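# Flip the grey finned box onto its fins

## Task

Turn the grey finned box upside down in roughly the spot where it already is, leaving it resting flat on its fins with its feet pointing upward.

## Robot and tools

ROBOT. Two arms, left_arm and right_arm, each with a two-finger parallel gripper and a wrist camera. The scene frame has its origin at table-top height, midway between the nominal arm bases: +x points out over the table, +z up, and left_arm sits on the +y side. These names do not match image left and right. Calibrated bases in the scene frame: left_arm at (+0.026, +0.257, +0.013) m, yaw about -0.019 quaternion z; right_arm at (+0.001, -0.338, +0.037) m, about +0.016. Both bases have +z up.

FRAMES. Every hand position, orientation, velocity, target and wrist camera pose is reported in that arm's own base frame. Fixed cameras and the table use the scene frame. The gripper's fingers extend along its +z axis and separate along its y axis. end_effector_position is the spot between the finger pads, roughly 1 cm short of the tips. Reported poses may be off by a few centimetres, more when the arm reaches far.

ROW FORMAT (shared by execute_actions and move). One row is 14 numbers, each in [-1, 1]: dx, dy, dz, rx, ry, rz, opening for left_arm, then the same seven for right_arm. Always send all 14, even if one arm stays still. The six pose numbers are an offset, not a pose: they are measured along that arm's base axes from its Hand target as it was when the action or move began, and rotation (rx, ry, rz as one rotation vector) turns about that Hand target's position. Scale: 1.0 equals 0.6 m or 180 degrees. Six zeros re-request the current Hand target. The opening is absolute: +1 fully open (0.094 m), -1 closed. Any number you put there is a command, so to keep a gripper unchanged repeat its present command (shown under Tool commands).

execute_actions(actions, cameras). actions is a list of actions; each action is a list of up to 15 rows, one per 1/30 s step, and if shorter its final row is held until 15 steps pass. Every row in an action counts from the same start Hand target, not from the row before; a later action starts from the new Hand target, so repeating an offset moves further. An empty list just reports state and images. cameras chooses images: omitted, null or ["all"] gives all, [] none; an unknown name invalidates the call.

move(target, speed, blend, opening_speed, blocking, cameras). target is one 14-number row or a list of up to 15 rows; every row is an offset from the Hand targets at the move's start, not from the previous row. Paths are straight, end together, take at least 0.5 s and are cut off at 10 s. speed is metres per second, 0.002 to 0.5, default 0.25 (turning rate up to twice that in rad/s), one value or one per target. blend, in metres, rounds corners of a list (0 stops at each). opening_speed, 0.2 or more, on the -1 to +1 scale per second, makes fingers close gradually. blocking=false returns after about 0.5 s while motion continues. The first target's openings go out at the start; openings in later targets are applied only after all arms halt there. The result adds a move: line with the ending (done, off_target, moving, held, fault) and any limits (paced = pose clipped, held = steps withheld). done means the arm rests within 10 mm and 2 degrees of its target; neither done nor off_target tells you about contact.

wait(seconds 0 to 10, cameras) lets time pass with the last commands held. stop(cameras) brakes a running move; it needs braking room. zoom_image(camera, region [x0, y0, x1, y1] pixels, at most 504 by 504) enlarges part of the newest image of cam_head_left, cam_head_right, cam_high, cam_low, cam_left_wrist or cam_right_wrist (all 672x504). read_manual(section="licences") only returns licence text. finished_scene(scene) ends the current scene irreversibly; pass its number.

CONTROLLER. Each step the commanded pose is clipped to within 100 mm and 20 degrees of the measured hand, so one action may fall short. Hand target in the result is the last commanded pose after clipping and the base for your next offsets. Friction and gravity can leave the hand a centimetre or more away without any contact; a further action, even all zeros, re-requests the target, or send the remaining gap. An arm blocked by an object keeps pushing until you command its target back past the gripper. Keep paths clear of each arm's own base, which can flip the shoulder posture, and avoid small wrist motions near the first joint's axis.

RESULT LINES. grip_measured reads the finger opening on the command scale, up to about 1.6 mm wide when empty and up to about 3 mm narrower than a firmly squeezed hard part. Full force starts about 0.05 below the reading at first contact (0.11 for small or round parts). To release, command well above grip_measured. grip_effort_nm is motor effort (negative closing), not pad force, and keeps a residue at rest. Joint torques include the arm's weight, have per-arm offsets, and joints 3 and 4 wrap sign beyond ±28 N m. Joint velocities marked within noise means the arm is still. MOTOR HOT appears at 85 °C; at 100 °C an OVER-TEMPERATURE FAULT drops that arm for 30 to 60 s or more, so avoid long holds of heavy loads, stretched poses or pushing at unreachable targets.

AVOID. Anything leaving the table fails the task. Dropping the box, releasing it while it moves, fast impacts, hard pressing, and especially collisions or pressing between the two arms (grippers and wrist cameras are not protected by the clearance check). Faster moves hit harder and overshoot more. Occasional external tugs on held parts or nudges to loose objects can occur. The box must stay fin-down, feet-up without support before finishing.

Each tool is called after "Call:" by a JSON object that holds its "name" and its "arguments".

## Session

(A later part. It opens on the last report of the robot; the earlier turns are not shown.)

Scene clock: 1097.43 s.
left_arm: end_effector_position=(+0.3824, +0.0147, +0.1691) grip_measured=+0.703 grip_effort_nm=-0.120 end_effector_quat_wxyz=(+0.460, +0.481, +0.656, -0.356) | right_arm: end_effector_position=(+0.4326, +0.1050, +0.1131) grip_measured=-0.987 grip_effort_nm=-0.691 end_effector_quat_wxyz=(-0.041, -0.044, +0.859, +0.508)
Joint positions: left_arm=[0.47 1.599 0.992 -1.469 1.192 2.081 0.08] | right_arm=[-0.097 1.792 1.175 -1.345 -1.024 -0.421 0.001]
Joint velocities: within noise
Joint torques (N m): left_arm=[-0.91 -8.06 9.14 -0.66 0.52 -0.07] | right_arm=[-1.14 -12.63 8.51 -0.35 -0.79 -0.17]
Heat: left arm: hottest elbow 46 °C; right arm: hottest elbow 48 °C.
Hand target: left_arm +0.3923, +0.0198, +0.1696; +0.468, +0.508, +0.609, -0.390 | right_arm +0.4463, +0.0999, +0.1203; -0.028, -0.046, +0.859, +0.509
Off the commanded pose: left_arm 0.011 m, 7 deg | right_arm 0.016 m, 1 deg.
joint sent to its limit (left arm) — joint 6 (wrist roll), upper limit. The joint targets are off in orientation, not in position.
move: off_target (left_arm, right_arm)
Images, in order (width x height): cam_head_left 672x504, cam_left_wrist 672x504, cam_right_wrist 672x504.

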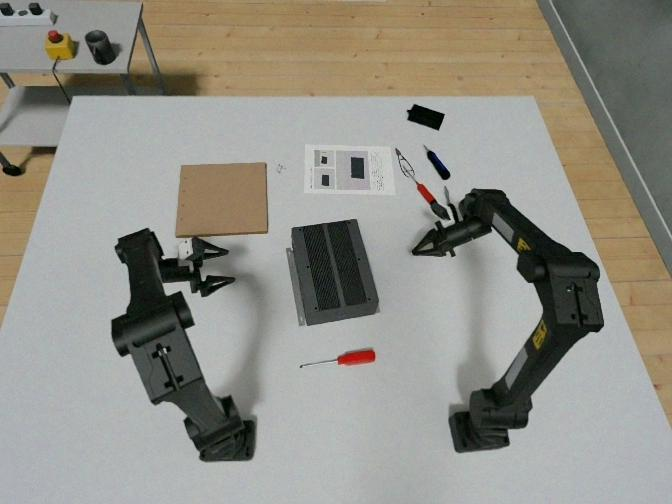

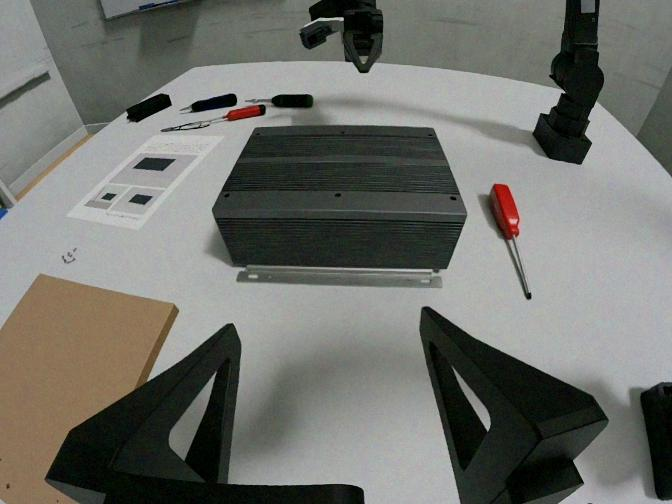

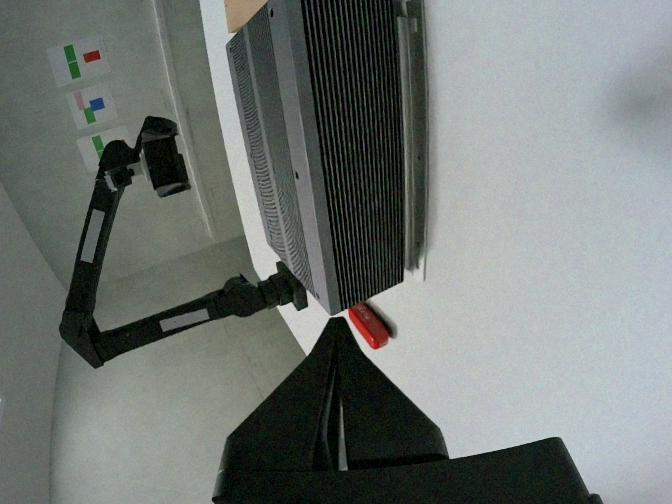

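Call:
{"name": "move", "arguments": {"target": [0,0,0,0,0,0,0.7,0,0,-0.215,0,0,0,-1], "speed": 0.15, "cameras": ["cam_head_left","cam_right_wrist"]}}

Scene clock: 1140.63 s.
left_arm: end_effector_position=(+0.3824, +0.0146, +0.1691) grip_measured=+0.703 grip_effort_nm=-0.115 end_effector_quat_wxyz=(+0.460, +0.481, +0.656, -0.356) | right_arm: end_effector_position=(+0.4427, +0.1041, -0.0068) grip_measured=-0.987 grip_effort_nm=-0.691 end_effector_quat_wxyz=(-0.035, -0.047, +0.860, +0.507)
Joint positions: left_arm=[0.47 1.599 0.992 -1.469 1.192 2.081 0.08] | right_arm=[-0.097 2.026 1.14 -1.064 -1.025 -0.421 0.001]
Joint velocities: within noise
Joint torques (N m): left_arm=[-0.91 -8 9.17 -0.64 0.52 -0.06] | right_arm=[-1.08 -14.51 4.78 0.53 -0.8 -0.14]
Heat: left arm: hottest elbow 46 °C; right arm: hottest elbow 43 °C.
Hand target: left_arm +0.3923, +0.0198, +0.1696; +0.468, +0.508, +0.609, -0.390 | right_arm +0.4462, +0.0999, -0.0087; -0.029, -0.046, +0.859, +0.509
Off the commanded pose: left_arm 0.011 m, 7 deg | right_arm 0.006 m, 1 deg.
joint sent to its limit (left arm) — joint 6 (wrist roll), upper limit. The joint targets are off in orientation, not in position.
move: off_target (left_arm)
Images, in order (width x height): cam_head_left 672x504, cam_right_wrist 672x504.

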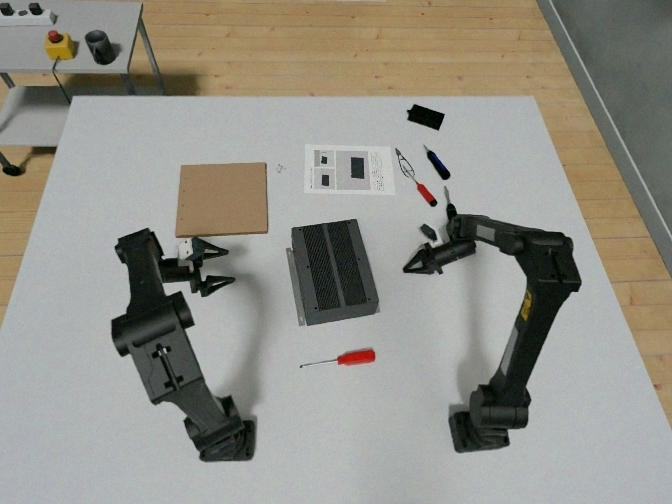

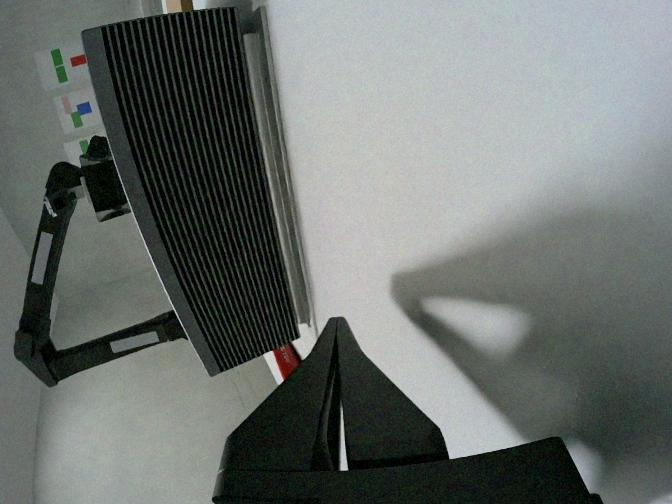

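Call:
{"name": "move", "arguments": {"target": [[0,0,0,0,0,0,0.7,0,0,-0.025,0,0,0,-1],[0,0,0,0,0,0,0.7,0,0.108,-0.028,0,0,0,-1]], "speed": 0.1, "blend": 0.01, "cameras": ["cam_head_left","cam_right_wrist"]}}

Scene clock: 1152.93 s.
left_arm: end_effector_position=(+0.3824, +0.0146, +0.1691) grip_measured=+0.703 grip_effort_nm=-0.110 end_effector_quat_wxyz=(+0.460, +0.481, +0.656, -0.356) | right_arm: end_effector_position=(+0.4492, +0.1596, -0.0253) grip_measured=-0.987 grip_effort_nm=-0.691 end_effector_quat_wxyz=(-0.024, -0.046, +0.859, +0.510)
Joint positions: left_arm=[0.47 1.599 0.992 -1.469 1.192 2.081 0.08] | right_arm=[0.021 2.032 1.089 -0.773 -1.066 -0.173 0.001]
Joint velocities: within noise
Joint torques (N m): left_arm=[-0.97 -8.06 9.17 -0.64 0.52 -0.06] | right_arm=[0.5 -15.27 3.95 0.64 -0.56 0.02]
Heat: left arm: hottest elbow 46 °C; right arm: hottest elbow 42 °C.
Hand target: left_arm +0.3923, +0.0198, +0.1697; +0.468, +0.508, +0.609, -0.390 | right_arm +0.4462, +0.1648, -0.0256; -0.029, -0.046, +0.859, +0.509
Off the commanded pose: left_arm 0.011 m, 7 deg | right_arm 0.006 m, 1 deg.
joint sent to its limit (left arm) — joint 6 (wrist roll), upper limit. The joint targets are off in orientation, not in position.
move: off_target (left_arm)
Images, in order (width x height): cam_head_left 672x504, cam_right_wrist 672x504.

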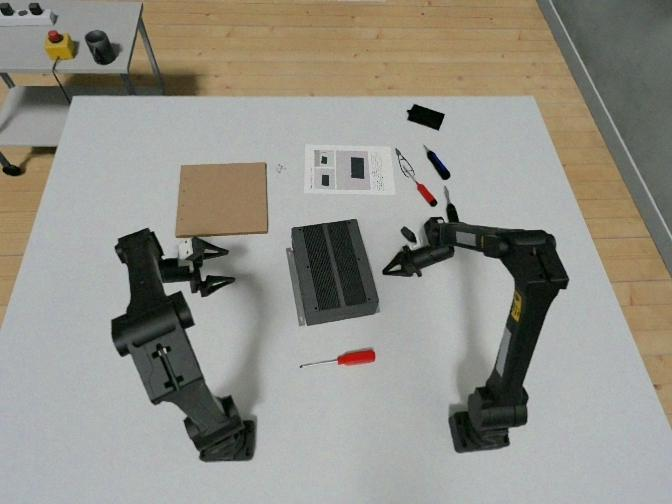

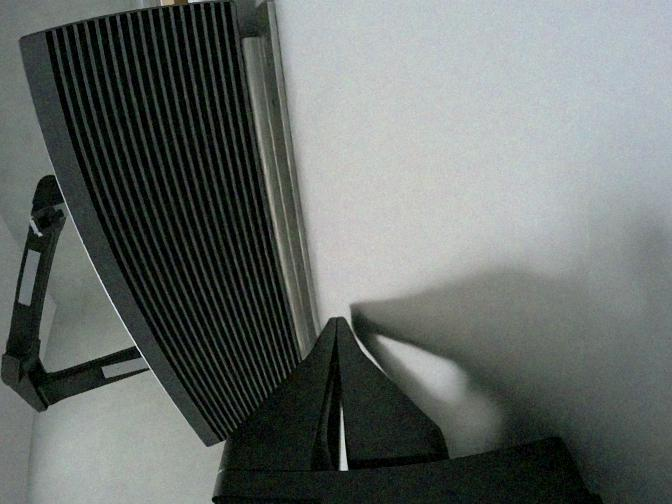

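Call:
{"name": "move", "arguments": {"target": [0,0,0,0,0,0,0.7,0,0,-0.016,0,0,0,-1], "speed": 0.04, "cameras": ["cam_right_wrist"]}}

Call:
{"name": "zoom_image", "arguments": {"camera": "cam_right_wrist", "region": [230, 220, 430, 370]}}

Scene clock: 1161.70 s.
left_arm: end_effector_position=(+0.3824, +0.0146, +0.1691) grip_measured=+0.703 grip_effort_nm=-0.115 end_effector_quat_wxyz=(+0.460, +0.481, +0.656, -0.356) | right_arm: end_effector_position=(+0.4517, +0.1597, -0.0255) grip_measured=-0.987 grip_effort_nm=-0.696 end_effector_quat_wxyz=(-0.018, -0.048, +0.859, +0.510)
Joint positions: left_arm=[0.47 1.599 0.992 -1.469 1.192 2.081 0.08] | right_arm=[0.021 2.032 1.088 -0.757 -1.066 -0.168 0.001]
Joint velocities: within noise
Joint torques (N m): left_arm=[-0.97 -8 9.13 -0.62 0.53 -0.07] | right_arm=[-0.03 -12.98 3.92 1.02 -0.56 -0.02]
Heat: left arm: hottest elbow 46 °C; right arm: hottest elbow 41 °C.
Hand target: left_arm +0.3923, +0.0198, +0.1697; +0.468, +0.508, +0.609, -0.390 | right_arm +0.4461, +0.1647, -0.0351; -0.029, -0.046, +0.859, +0.509
Off the commanded pose: left_arm 0.011 m, 7 deg | right_arm 0.012 m, 1 deg.
joint sent to its limit (left arm) — joint 6 (wrist roll), upper limit. The joint targets are off in orientation, not in position.
move: off_target (left_arm, right_arm)
Images, in order (width x height): cam_right_wrist 672x504.

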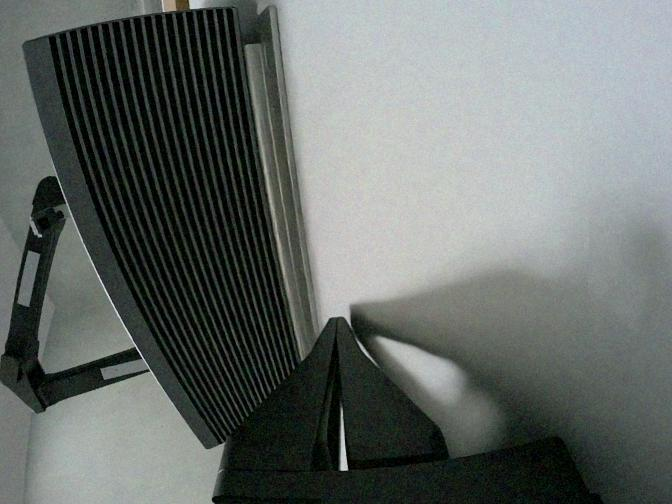

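Scaled by 2.520 from the camera's 672x504 image, which has a finer 960x720 frame.

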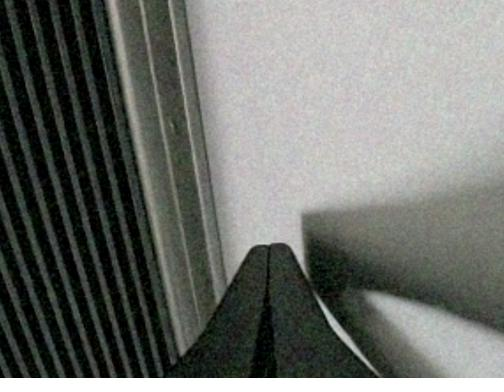

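Call:
{"name": "move", "arguments": {"target": [0,0,0,0,0,0,0.7,-0.005,0.04,0,0,0,0,-1], "speed": 0.05, "cameras": ["cam_right_wrist"]}}

Call:
{"name": "zoom_image", "arguments": {"camera": "cam_right_wrist", "region": [230, 220, 430, 370]}}

Scene clock: 1172.23 s.
left_arm: end_effector_position=(+0.3824, +0.0146, +0.1691) grip_measured=+0.703 grip_effort_nm=-0.120 end_effector_quat_wxyz=(+0.460, +0.481, +0.656, -0.356) | right_arm: end_effector_position=(+0.4533, +0.1811, -0.0259) grip_measured=-0.987 grip_effort_nm=-0.691 end_effector_quat_wxyz=(-0.012, -0.050, +0.858, +0.511)
Joint positions: left_arm=[0.47 1.599 0.992 -1.469 1.192 2.081 0.08] | right_arm=[0.067 2.022 1.068 -0.646 -1.072 -0.068 0.001]
Joint velocities: within noise
Joint torques (N m): left_arm=[-0.91 -8.06 9.16 -0.61 0.53 -0.08] | right_arm=[0.62 -13.63 3.41 0.9 -0.52 0.05]
Heat: left arm: hottest elbow 46 °C; right arm: hottest elbow 40 °C.
Hand target: left_arm +0.3923, +0.0198, +0.1697; +0.468, +0.508, +0.609, -0.390 | right_arm +0.4432, +0.1887, -0.0351; -0.029, -0.046, +0.859, +0.509
Off the commanded pose: left_arm 0.011 m, 7 deg | right_arm 0.016 m, 2 deg.
joint sent to its limit (left arm) — joint 6 (wrist roll), upper limit. The joint targets are off in orientation, not in position.
move: off_target (left_arm, right_arm)
Images, in order (width x height): cam_right_wrist 672x504.

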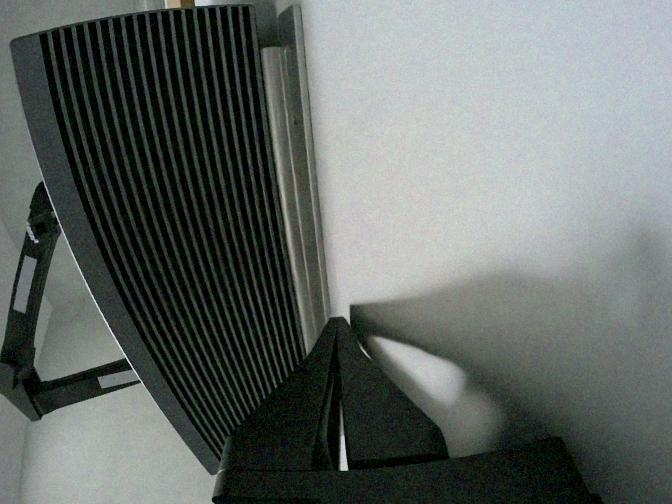

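Scaled by 2.520 from the camera's 672x504 image, which has a finer 960x720 frame.

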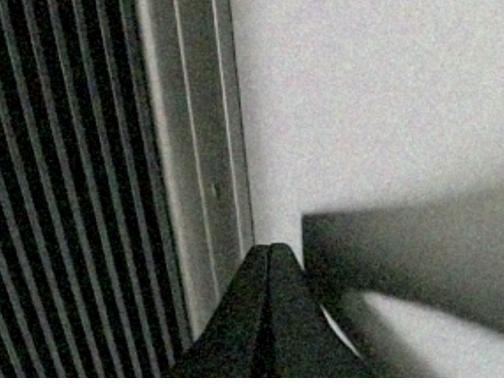

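Call:
{"name": "move", "arguments": {"target": [0,0,0,0,0,0,0.7,-0.01,0,-0.012,0,0,0,-1], "speed": 0.04, "cameras": ["cam_low"]}}

Call:
{"name": "zoom_image", "arguments": {"camera": "cam_low", "region": [200, 150, 500, 350]}}

Scene clock: 1190.20 s.
left_arm: end_effector_position=(+0.3824, +0.0146, +0.1691) grip_measured=+0.703 grip_effort_nm=-0.115 end_effector_quat_wxyz=(+0.460, +0.481, +0.656, -0.356) | right_arm: end_effector_position=(+0.4527, +0.1812, -0.0266) grip_measured=-0.987 grip_effort_nm=-0.686 end_effector_quat_wxyz=(-0.003, -0.056, +0.858, +0.511)
Joint positions: left_arm=[0.47 1.599 0.992 -1.469 1.192 2.081 0.08] | right_arm=[0.067 2.017 1.055 -0.616 -1.073 -0.067 0.001]
Joint velocities: within noise
Joint torques (N m): left_arm=[-0.97 -7.94 9.13 -0.62 0.53 -0.07] | right_arm=[1.2 -12.98 3.12 0.7 -0.46 0.1]
Heat: left arm: hottest elbow 46 °C; right arm: hottest elbow 38 °C.
Hand target: left_arm +0.3923, +0.0198, +0.1697; +0.468, +0.508, +0.609, -0.390 | right_arm +0.4371, +0.1887, -0.0424; -0.029, -0.046, +0.859, +0.509
Off the commanded pose: left_arm 0.011 m, 7 deg | right_arm 0.023 m, 3 deg.
joint sent to its limit (left arm) — joint 6 (wrist roll), upper limit. The joint targets are off in orientation, not in position.
move: off_target (left_arm, right_arm)
Images, in order (width x height): cam_low 672x504.

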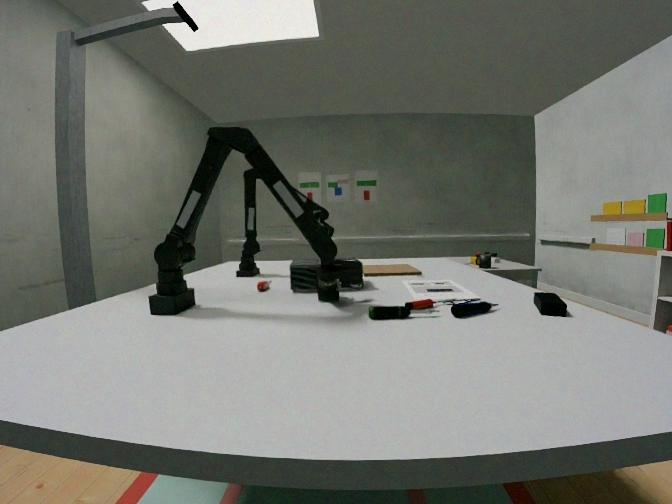

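Scaled by 1.680.

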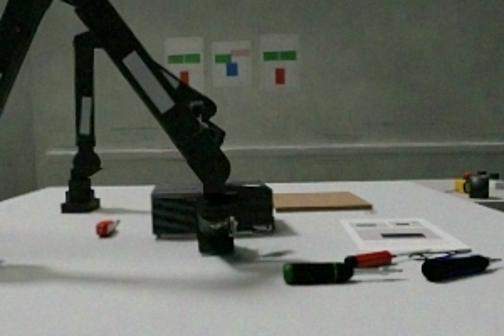

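Call:
{"name": "move", "arguments": {"target": [0,0,0,0,0,0,0.7,0,0.012,0,0,0,0,-1], "speed": 0.04, "cameras": ["cam_right_wrist"]}}

Call:
{"name": "zoom_image", "arguments": {"camera": "cam_right_wrist", "region": [270, 240, 410, 345]}}

Scene clock: 1197.30 s.
left_arm: end_effector_position=(+0.3824, +0.0146, +0.1691) grip_measured=+0.703 grip_effort_nm=-0.115 end_effector_quat_wxyz=(+0.460, +0.481, +0.656, -0.356) | right_arm: end_effector_position=(+0.4528, +0.1862, -0.0265) grip_measured=-0.987 grip_effort_nm=-0.691 end_effector_quat_wxyz=(-0.003, -0.054, +0.858, +0.511)
Joint positions: left_arm=[0.47 1.599 0.992 -1.469 1.192 2.081 0.08] | right_arm=[0.077 2.014 1.049 -0.587 -1.074 -0.036 0.001]
Joint velocities: within noise
Joint torques (N m): left_arm=[-0.85 -7.94 9.17 -0.64 0.53 -0.07] | right_arm=[0.85 -12.4 3.06 0.76 -0.44 0.1]
Heat: left arm: hottest elbow 46 °C; right arm: hottest elbow 38 °C.
Hand target: left_arm +0.3923, +0.0198, +0.1697; +0.468, +0.508, +0.609, -0.390 | right_arm +0.4373, +0.1959, -0.0424; -0.029, -0.046, +0.859, +0.509
Off the commanded pose: left_arm 0.011 m, 7 deg | right_arm 0.024 m, 3 deg.
joint sent to its limit (left arm) — joint 6 (wrist roll), upper limit. The joint targets are off in orientation, not in position.
move: off_target (left_arm, right_arm)
Images, in order (width x height): cam_right_wrist 672x504.

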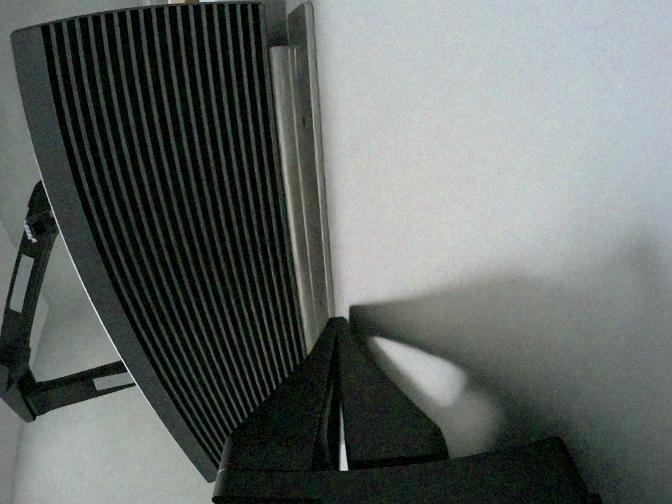

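Scaled by 3.600 from the camera's 672x504 image, which has a finer 960x720 frame.

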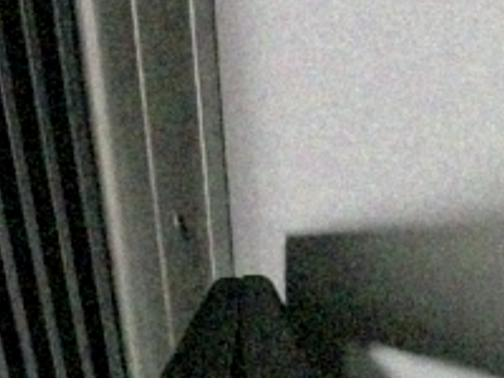

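Call:
{"name": "move", "arguments": {"target": [0,0,0,0,0,0,0.7,0,0.015,0,0,0,0,-1], "speed": 0.03, "cameras": ["cam_right_wrist"]}}

Call:
{"name": "zoom_image", "arguments": {"camera": "cam_right_wrist", "region": [270, 240, 410, 345]}}

Scene clock: 1209.87 s.
left_arm: end_effector_position=(+0.3824, +0.0146, +0.1691) grip_measured=+0.703 grip_effort_nm=-0.115 end_effector_quat_wxyz=(+0.460, +0.481, +0.656, -0.356) | right_arm: end_effector_position=(+0.4526, +0.1959, -0.0263) grip_measured=-0.987 grip_effort_nm=-0.696 end_effector_quat_wxyz=(-0.003, -0.054, +0.857, +0.512)
Joint positions: left_arm=[0.47 1.599 0.992 -1.469 1.192 2.081 0.08] | right_arm=[0.098 2.011 1.043 -0.549 -1.074 0.004 0.001]
Joint velocities: within noise
Joint torques (N m): left_arm=[-1.08 -8.12 9.14 -0.66 0.53 -0.06] | right_arm=[0.73 -12.69 3.08 0.81 -0.42 0.12]
Heat: left arm: hottest elbow 46 °C; right arm: hottest elbow 37 °C.
Hand target: left_arm +0.3923, +0.0198, +0.1697; +0.468, +0.508, +0.609, -0.390 | right_arm +0.4372, +0.2049, -0.0423; -0.029, -0.046, +0.859, +0.509
Off the commanded pose: left_arm 0.011 m, 7 deg | right_arm 0.024 m, 3 deg.
joint sent to its limit (left arm) — joint 6 (wrist roll), upper limit. The joint targets are off in orientation, not in position.
move: off_target (left_arm, right_arm)
Images, in order (width x height): cam_right_wrist 672x504.

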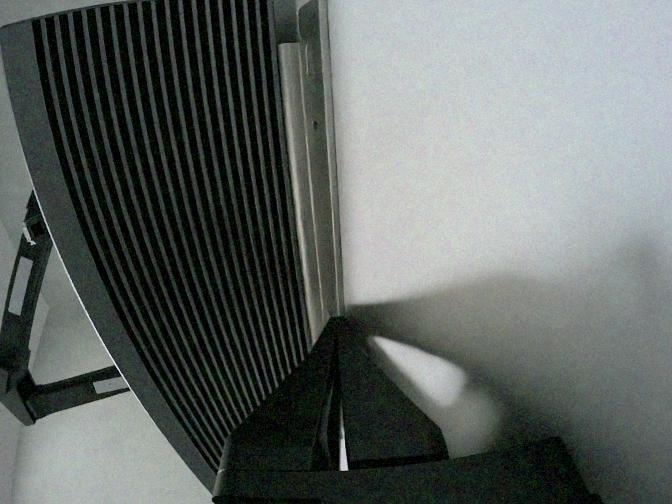

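Scaled by 3.600 from the camera's 672x504 image, which has a finer 960x720 frame.

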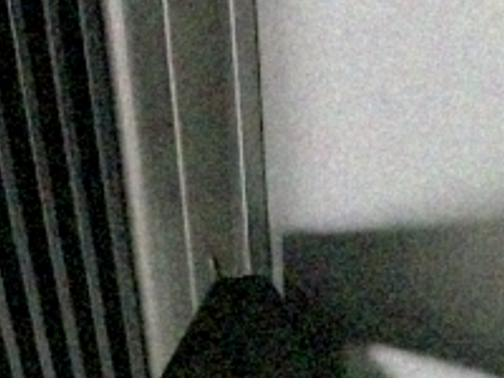

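Call:
{"name": "move", "arguments": {"target": [0,0,0,0,0,0,0.7,0,0.008,0,0,0,0,-1], "speed": 0.03, "cameras": ["cam_right_wrist"]}}

Call:
{"name": "zoom_image", "arguments": {"camera": "cam_right_wrist", "region": [270, 240, 410, 345]}}

Scene clock: 1220.30 s.
left_arm: end_effector_position=(+0.3824, +0.0146, +0.1691) grip_measured=+0.703 grip_effort_nm=-0.110 end_effector_quat_wxyz=(+0.460, +0.481, +0.656, -0.356) | right_arm: end_effector_position=(+0.4526, +0.2002, -0.0262) grip_measured=-0.987 grip_effort_nm=-0.691 end_effector_quat_wxyz=(-0.003, -0.053, +0.857, +0.512)
Joint positions: left_arm=[0.47 1.599 0.992 -1.469 1.192 2.081 0.08] | right_arm=[0.107 2.01 1.04 -0.529 -1.074 0.026 0.001]
Joint velocities: within noise
Joint torques (N m): left_arm=[-0.97 -8.18 9.13 -0.66 0.52 -0.07] | right_arm=[1.2 -12.92 3.15 1.02 -0.39 0.09]
Heat: left arm: hottest elbow 46 °C; right arm: hottest elbow 37 °C.
Hand target: left_arm +0.3923, +0.0198, +0.1697; +0.468, +0.508, +0.609, -0.390 | right_arm +0.4371, +0.2097, -0.0423; -0.029, -0.046, +0.859, +0.509
Off the commanded pose: left_arm 0.011 m, 7 deg | right_arm 0.024 m, 3 deg.
joint sent to its limit (left arm) — joint 6 (wrist roll), upper limit. The joint targets are off in orientation, not in position.
move: off_target (left_arm, right_arm)
Images, in order (width x height): cam_right_wrist 672x504.

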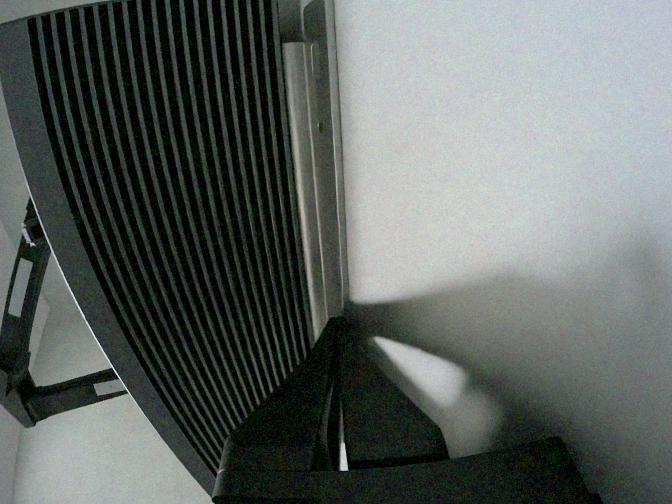

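Scaled by 3.600 from the camera's 672x504 image, which has a finer 960x720 frame.

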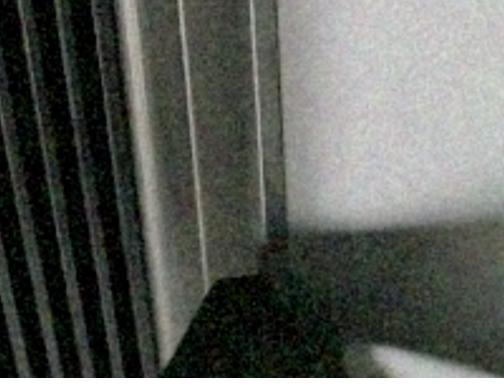

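Call:
{"name": "move", "arguments": {"target": [0,0,0,0,0,0,0.7,0,0.006,0,0,0,0,-1], "speed": 0.03, "cameras": ["cam_right_wrist"]}}

Call:
{"name": "zoom_image", "arguments": {"camera": "cam_right_wrist", "region": [270, 240, 410, 345]}}

Scene clock: 1226.93 s.
left_arm: end_effector_position=(+0.3824, +0.0146, +0.1691) grip_measured=+0.703 grip_effort_nm=-0.115 end_effector_quat_wxyz=(+0.460, +0.481, +0.656, -0.356) | right_arm: end_effector_position=(+0.4526, +0.2040, -0.0259) grip_measured=-0.987 grip_effort_nm=-0.696 end_effector_quat_wxyz=(-0.004, -0.052, +0.857, +0.513)
Joint positions: left_arm=[0.47 1.599 0.992 -1.469 1.192 2.081 0.08] | right_arm=[0.115 2.009 1.038 -0.513 -1.076 0.046 0.001]
Joint velocities: within noise
Joint torques (N m): left_arm=[-0.91 -8.06 9.2 -0.64 0.53 -0.06] | right_arm=[0.91 -12.92 3.22 1.03 -0.36 0.01]
Heat: left arm: hottest elbow 46 °C; right arm: hottest elbow 36 °C.
Hand target: left_arm +0.3923, +0.0198, +0.1697; +0.468, +0.508, +0.609, -0.390 | right_arm +0.4372, +0.2133, -0.0423; -0.029, -0.046, +0.859, +0.509
Off the commanded pose: left_arm 0.011 m, 7 deg | right_arm 0.024 m, 3 deg.
joint sent to its limit (left arm) — joint 6 (wrist roll), upper limit. The joint targets are off in orientation, not in position.
move: off_target (left_arm, right_arm)
Images, in order (width x height): cam_right_wrist 672x504.

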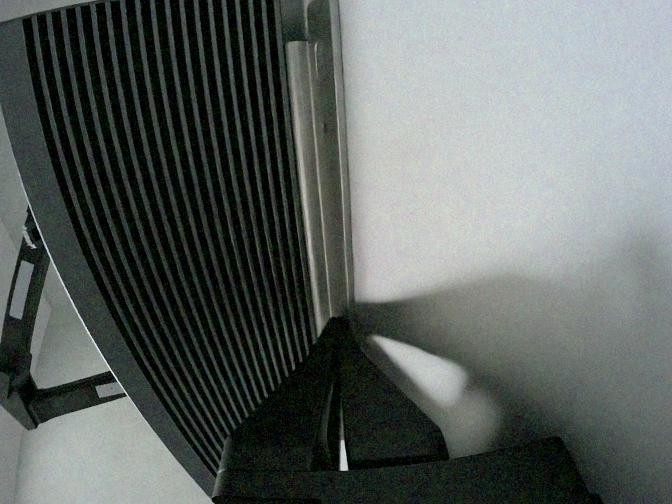

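Scaled by 3.600 from the camera's 672x504 image, which has a finer 960x720 frame.

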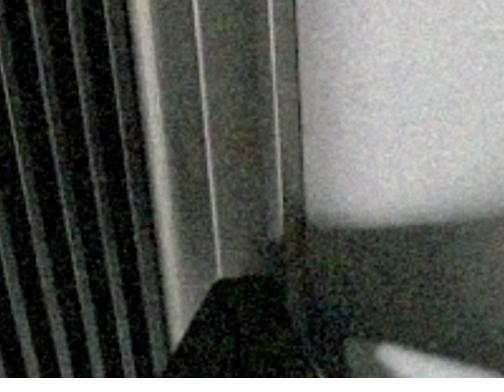

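Call:
{"name": "execute_actions", "arguments": {"actions": [], "cameras": ["cam_high","cam_right_wrist"]}}

Call:
{"name": "zoom_image", "arguments": {"camera": "cam_right_wrist", "region": [310, 270, 380, 340]}}

Scene clock: 1250.43 s.
left_arm: end_effector_position=(+0.3824, +0.0146, +0.1691) grip_measured=+0.703 grip_effort_nm=-0.115 end_effector_quat_wxyz=(+0.460, +0.481, +0.656, -0.356) | right_arm: end_effector_position=(+0.4526, +0.2040, -0.0259) grip_measured=-0.987 grip_effort_nm=-0.696 end_effector_quat_wxyz=(-0.004, -0.051, +0.857, +0.513)
Joint positions: left_arm=[0.47 1.599 0.992 -1.469 1.192 2.081 0.08] | right_arm=[0.115 2.009 1.038 -0.513 -1.076 0.047 0.001]
Joint velocities: within noise
Joint torques (N m): left_arm=[-0.91 -8.06 9.17 -0.65 0.52 -0.07] | right_arm=[0.79 -12.63 3.3 0.87 -0.33 0.04]
Heat: left arm: hottest elbow 46 °C; right arm: hottest elbow 36 °C.
Hand target: left_arm +0.3923, +0.0198, +0.1697; +0.468, +0.508, +0.609, -0.390 | right_arm +0.4372, +0.2133, -0.0423; -0.029, -0.046, +0.859, +0.509
Tool commands: left_gripper/opening=+0.7 right_gripper/opening=-1.0
Off the commanded pose: left_arm 0.011 m, 7 deg | right_arm 0.024 m, 3 deg.
Images, in order (width x height): cam_high 672x504, cam_right_wrist 672x504.

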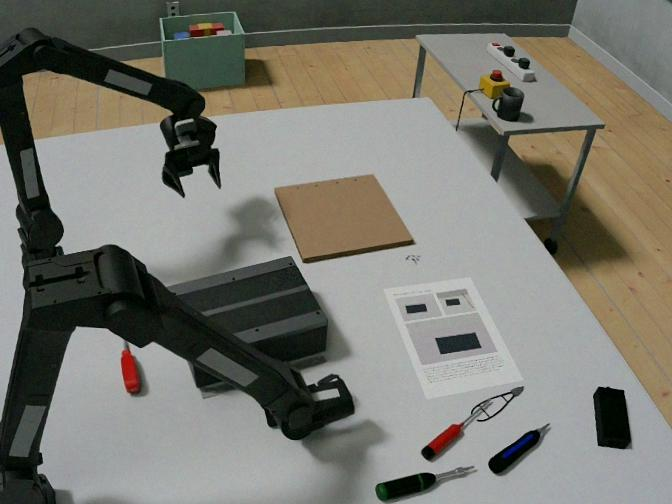

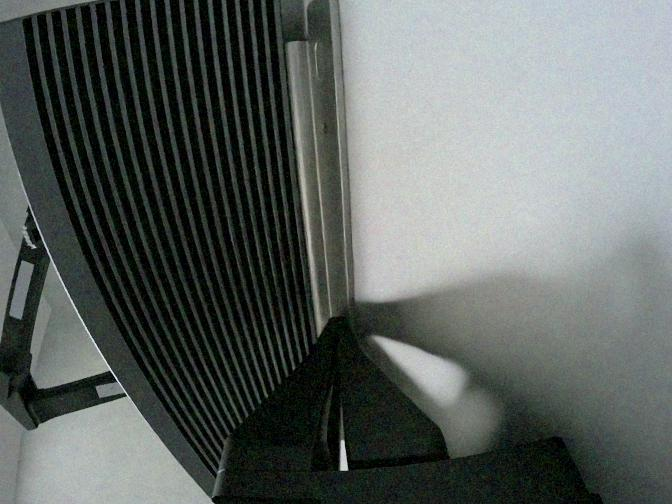

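Scaled by 7.200 from the camera's 672x504 image, which has a finer 960x720 frame.

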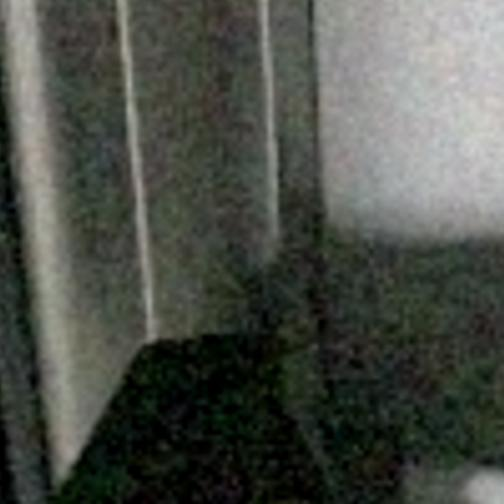

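Call:
{"name": "move", "arguments": {"target": [[0,0,0,0,0,0,0.7,0,-0.03,0,0,0,0,-1],[0,0,0,0,0,0,0.7,0,-0.03,-0.025,0,0,0,-1]], "speed": 0.04, "cameras": ["cam_right_wrist"]}}

Call:
{"name": "zoom_image", "arguments": {"camera": "cam_right_wrist", "region": [310, 270, 380, 340]}}

Scene clock: 1261.17 s.
left_arm: end_effector_position=(+0.3824, +0.0146, +0.1691) grip_measured=+0.703 grip_effort_nm=-0.115 end_effector_quat_wxyz=(+0.460, +0.481, +0.656, -0.356) | right_arm: end_effector_position=(+0.4465, +0.2032, -0.0262) grip_measured=-0.987 grip_effort_nm=-0.696 end_effector_quat_wxyz=(-0.006, -0.066, +0.855, +0.515)
Joint positions: left_arm=[0.47 1.599 0.992 -1.469 1.192 2.081 0.08] | right_arm=[0.114 2.011 1.038 -0.552 -1.081 -0.013 0.001]
Joint velocities: within noise
Joint torques (N m): left_arm=[-0.91 -8.06 9.14 -0.61 0.53 -0.06] | right_arm=[-1.38 -9.11 3.74 0.87 -0.16 -0.13]
Heat: left arm: hottest elbow 46 °C; right arm: hottest elbow 36 °C.
Hand target: left_arm +0.3923, +0.0198, +0.1697; +0.468, +0.508, +0.609, -0.390 | right_arm +0.4372, +0.1953, -0.0573; -0.029, -0.046, +0.859, +0.509
Off the commanded pose: left_arm 0.011 m, 7 deg | right_arm 0.033 m, 4 deg.
joint sent to its limit (left arm) — joint 6 (wrist roll), upper limit. The joint targets are off in orientation, not in position.
move: off_target (left_arm, right_arm)
Images, in order (width x height): cam_right_wrist 672x504.

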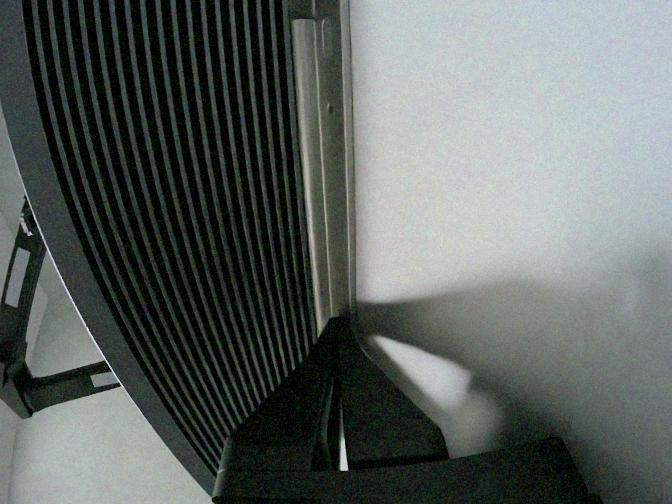

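Scaled by 7.200 from the camera's 672x504 image, which has a finer 960x720 frame.

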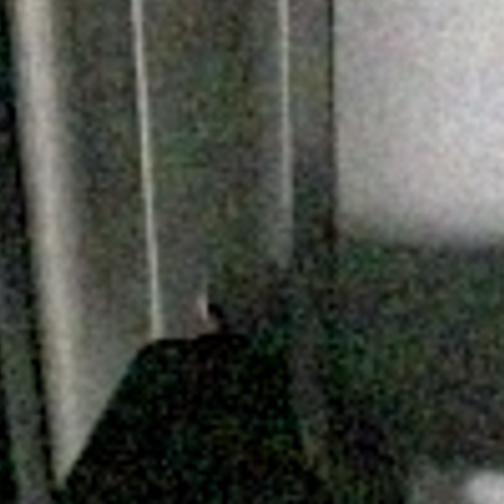

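Call:
{"name": "move", "arguments": {"target": [[0,0,0,0,0,0,0.7,0,0,0.08,0,0,0,-1],[0,0,0,0,0,0,0.7,0,-0.05,0.08,0,0,0,-1]], "speed": 0.06, "blend": 0.01, "cameras": []}}

Call:
{"name": "move", "arguments": {"target": [0,0,0,0,0,0,0.7,0,0,-0.06,0,0,0,-1], "speed": 0.06, "cameras": ["cam_right_wrist"]}}

Call:
{"name": "zoom_image", "arguments": {"camera": "cam_right_wrist", "region": [270, 240, 410, 345]}}

Scene clock: 1272.30 s.
left_arm: end_effector_position=(+0.3824, +0.0146, +0.1691) grip_measured=+0.703 grip_effort_nm=-0.115 end_effector_quat_wxyz=(+0.460, +0.481, +0.656, -0.356) | right_arm: end_effector_position=(+0.4253, +0.1697, -0.0155) grip_measured=-0.987 grip_effort_nm=-0.696 end_effector_quat_wxyz=(-0.042, -0.041, +0.858, +0.510)
Joint positions: left_arm=[0.47 1.599 0.992 -1.469 1.192 2.081 0.08] | right_arm=[0.046 1.981 1.029 -0.773 -1.067 -0.142 0.001]
Joint velocities: within noise
Joint torques (N m): left_arm=[-0.97 -8.06 9.1 -0.62 0.52 -0.06] | right_arm=[-1.2 -14.74 5.87 0.09 -0.51 -0.14]
Heat: left arm: hottest elbow 46 °C; right arm: hottest elbow 36 °C.
Hand target: left_arm +0.3923, +0.0198, +0.1697; +0.468, +0.508, +0.609, -0.390 | right_arm +0.4373, +0.1654, -0.0092; -0.029, -0.046, +0.859, +0.509
Off the commanded pose: left_arm 0.011 m, 7 deg | right_arm 0.014 m, 2 deg.
joint sent to its limit (left arm) — joint 6 (wrist roll), upper limit. The joint targets are off in orientation, not in position.
move: off_target (left_arm, right_arm)
No camera images: "cameras" was empty.

Scene clock: 1273.40 s.
left_arm: end_effector_position=(+0.3824, +0.0146, +0.1691) grip_measured=+0.703 grip_effort_nm=-0.115 end_effector_quat_wxyz=(+0.460, +0.481, +0.656, -0.356) | right_arm: end_effector_position=(+0.4321, +0.1705, -0.0256) grip_measured=-0.987 grip_effort_nm=-0.701 end_effector_quat_wxyz=(-0.025, -0.053, +0.857, +0.512)
Joint positions: left_arm=[0.47 1.599 0.992 -1.469 1.192 2.081 0.08] | right_arm=[0.046 2.007 1.034 -0.719 -1.073 -0.151 0.001]
Joint velocities: within noise
Joint torques (N m): left_arm=[-0.97 -8 9.17 -0.66 0.53 -0.07] | right_arm=[-1.26 -10.29 5.45 0.79 -0.28 -0.17]
Heat: left arm: hottest elbow 46 °C; right arm: hottest elbow 36 °C.
Hand target: left_arm +0.3923, +0.0198, +0.1697; +0.468, +0.508, +0.609, -0.390 | right_arm +0.4371, +0.1654, -0.0454; -0.029, -0.046, +0.859, +0.509
Off the commanded pose: left_arm 0.011 m, 7 deg | right_arm 0.021 m, 1 deg.
joint sent to its limit (left arm) — joint 6 (wrist roll), upper limit. The joint targets are off in orientation, not in position.
move: off_target (left_arm, right_arm)
Images, in order (width x height): cam_right_wrist 672x504.

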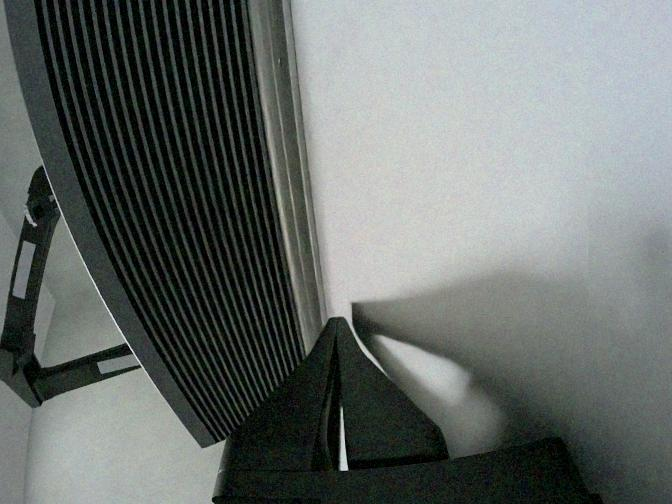

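Scaled by 3.600 from the camera's 672x504 image, which has a finer 960x720 frame.

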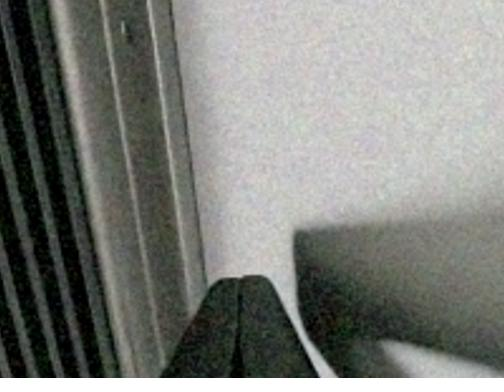

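Call:
{"name": "move", "arguments": {"target": [[0,0,0,0,0,0,0.7,0,0,0.07,-0.042,-0.005,0,-1],[0,0,0,0,0,0,0.7,0,0,0.0,-0.042,-0.005,0,-1]], "speed": 0.06, "cameras": ["cam_right_wrist"]}}

Call:
{"name": "zoom_image", "arguments": {"camera": "cam_right_wrist", "region": [270, 240, 410, 345]}}

Scene clock: 1322.30 s.
left_arm: end_effector_position=(+0.3824, +0.0146, +0.1691) grip_measured=+0.703 grip_effort_nm=-0.115 end_effector_quat_wxyz=(+0.460, +0.481, +0.656, -0.356) | right_arm: end_effector_position=(+0.4422, +0.1603, -0.0286) grip_measured=-0.987 grip_effort_nm=-0.686 end_effector_quat_wxyz=(-0.013, -0.048, +0.888, +0.456)
Joint positions: left_arm=[0.47 1.599 0.992 -1.469 1.192 2.081 0.08] | right_arm=[0.048 1.969 1.033 -0.683 -0.947 -0.086 0.001]
Joint velocities: within noise
Joint torques (N m): left_arm=[-0.85 -8.12 9.11 -0.65 0.52 -0.06] | right_arm=[0.56 -11.58 4.33 0.99 -0.09 -0.01]
Heat: left arm: hottest elbow 46 °C; right arm: hottest elbow 37 °C.
Hand target: left_arm +0.3923, +0.0198, +0.1697; +0.468, +0.508, +0.609, -0.390 | right_arm +0.4372, +0.1654, -0.0453; -0.025, -0.048, +0.891, +0.450
Off the commanded pose: left_arm 0.011 m, 7 deg | right_arm 0.018 m, 2 deg.
joint sent to its limit (left arm) — joint 6 (wrist roll), upper limit. The joint targets are off in orientation, not in position.
move: off_target (left_arm, right_arm)
Images, in order (width x height): cam_right_wrist 672x504.

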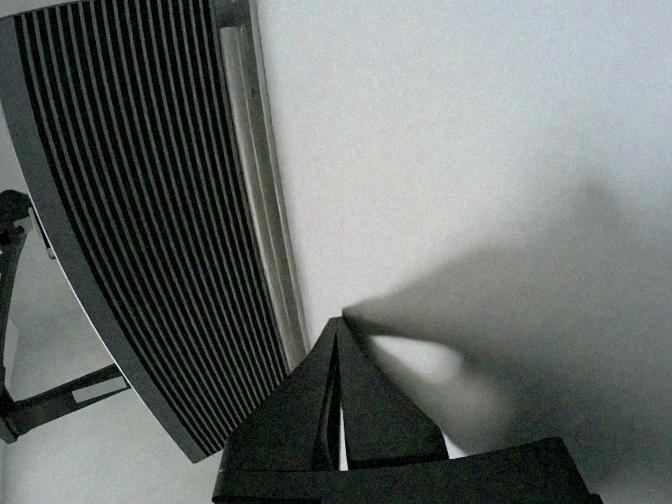

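Scaled by 3.600 from the camera's 672x504 image, which has a finer 960x720 frame.

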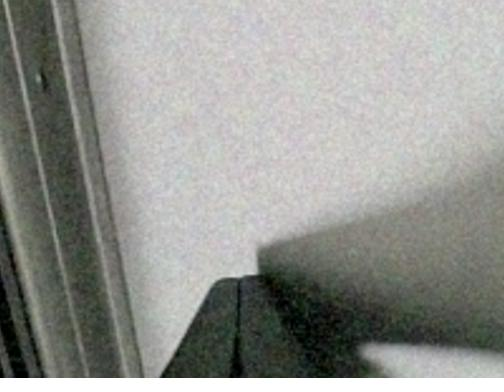

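Call:
{"name": "move", "arguments": {"target": [0,0,0,0,0,0,0.7,0,0.05,0.005,0,0,0,-1], "speed": 0.05, "cameras": ["cam_right_wrist"]}}

Call:
{"name": "zoom_image", "arguments": {"camera": "cam_right_wrist", "region": [270, 240, 410, 345]}}

Scene clock: 1328.47 s.
left_arm: end_effector_position=(+0.3824, +0.0146, +0.1691) grip_measured=+0.703 grip_effort_nm=-0.115 end_effector_quat_wxyz=(+0.460, +0.481, +0.656, -0.356) | right_arm: end_effector_position=(+0.4471, +0.1894, -0.0286) grip_measured=-0.987 grip_effort_nm=-0.691 end_effector_quat_wxyz=(-0.011, -0.048, +0.888, +0.457)
Joint positions: left_arm=[0.47 1.599 0.992 -1.469 1.192 2.081 0.08] | right_arm=[0.11 1.969 1.032 -0.59 -0.949 0.023 0.001]
Joint velocities: within noise
Joint torques (N m): left_arm=[-0.97 -8.12 9.16 -0.69 0.52 -0.07] | right_arm=[0.73 -13.22 3.71 1.06 -0.02 -0.04]
Heat: left arm: hottest elbow 46 °C; right arm: hottest elbow 37 °C.
Hand target: left_arm +0.3923, +0.0198, +0.1697; +0.468, +0.508, +0.609, -0.390 | right_arm +0.4372, +0.1953, -0.0423; -0.025, -0.048, +0.891, +0.450
Off the commanded pose: left_arm 0.011 m, 7 deg | right_arm 0.018 m, 2 deg.
joint sent to its limit (left arm) — joint 6 (wrist roll), upper limit. The joint targets are off in orientation, not in position.
move: off_target (left_arm, right_arm)
Images, in order (width x height): cam_right_wrist 672x504.

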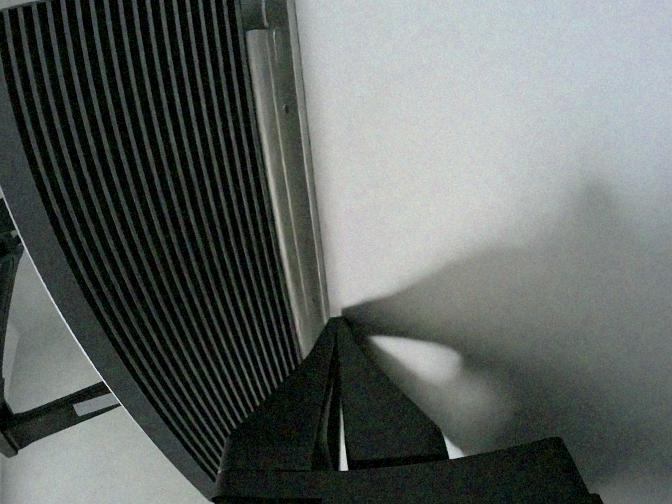

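Scaled by 3.600 from the camera's 672x504 image, which has a finer 960x720 frame.

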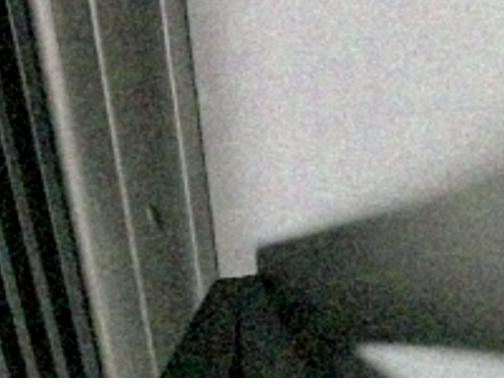

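Call:
{"name": "move", "arguments": {"target": [0,0,0,0,0,0,0.7,0,0.017,0,0,0,0,-1], "speed": 0.03, "cameras": ["cam_right_wrist"]}}

Call:
{"name": "zoom_image", "arguments": {"camera": "cam_right_wrist", "region": [270, 240, 410, 345]}}

Scene clock: 1335.73 s.
left_arm: end_effector_position=(+0.3824, +0.0146, +0.1691) grip_measured=+0.703 grip_effort_nm=-0.115 end_effector_quat_wxyz=(+0.460, +0.481, +0.656, -0.356) | right_arm: end_effector_position=(+0.4477, +0.1986, -0.0287) grip_measured=-0.987 grip_effort_nm=-0.691 end_effector_quat_wxyz=(-0.011, -0.047, +0.888, +0.458)
Joint positions: left_arm=[0.47 1.599 0.992 -1.469 1.192 2.081 0.08] | right_arm=[0.129 1.969 1.03 -0.558 -0.95 0.06 0.001]
Joint velocities: within noise
Joint torques (N m): left_arm=[-0.85 -8.06 9.14 -0.64 0.52 -0.07] | right_arm=[1.73 -12.92 3.66 1.1 0.03 -0.06]
Heat: left arm: hottest elbow 46 °C; right arm: hottest elbow 36 °C.
Hand target: left_arm +0.3923, +0.0198, +0.1697; +0.468, +0.508, +0.609, -0.390 | right_arm +0.4371, +0.2056, -0.0423; -0.025, -0.048, +0.891, +0.450
Off the commanded pose: left_arm 0.011 m, 7 deg | right_arm 0.018 m, 2 deg.
joint sent to its limit (left arm) — joint 6 (wrist roll), upper limit. The joint targets are off in orientation, not in position.
move: off_target (left_arm, right_arm)
Images, in order (width x height): cam_right_wrist 672x504.

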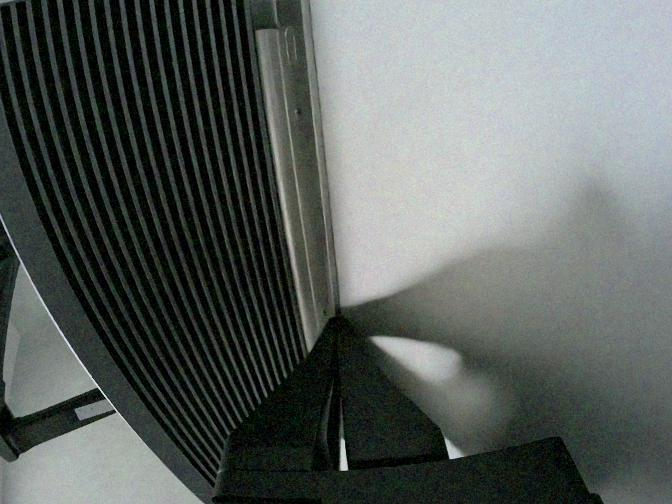

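Scaled by 3.600 from the camera's 672x504 image, which has a finer 960x720 frame.

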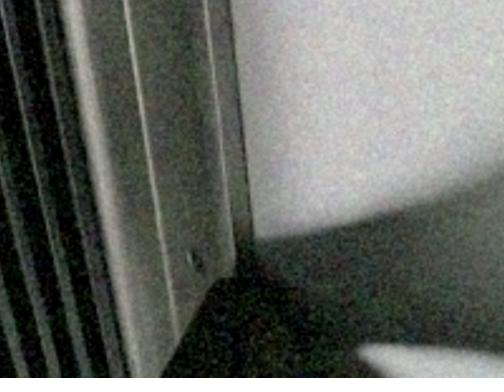

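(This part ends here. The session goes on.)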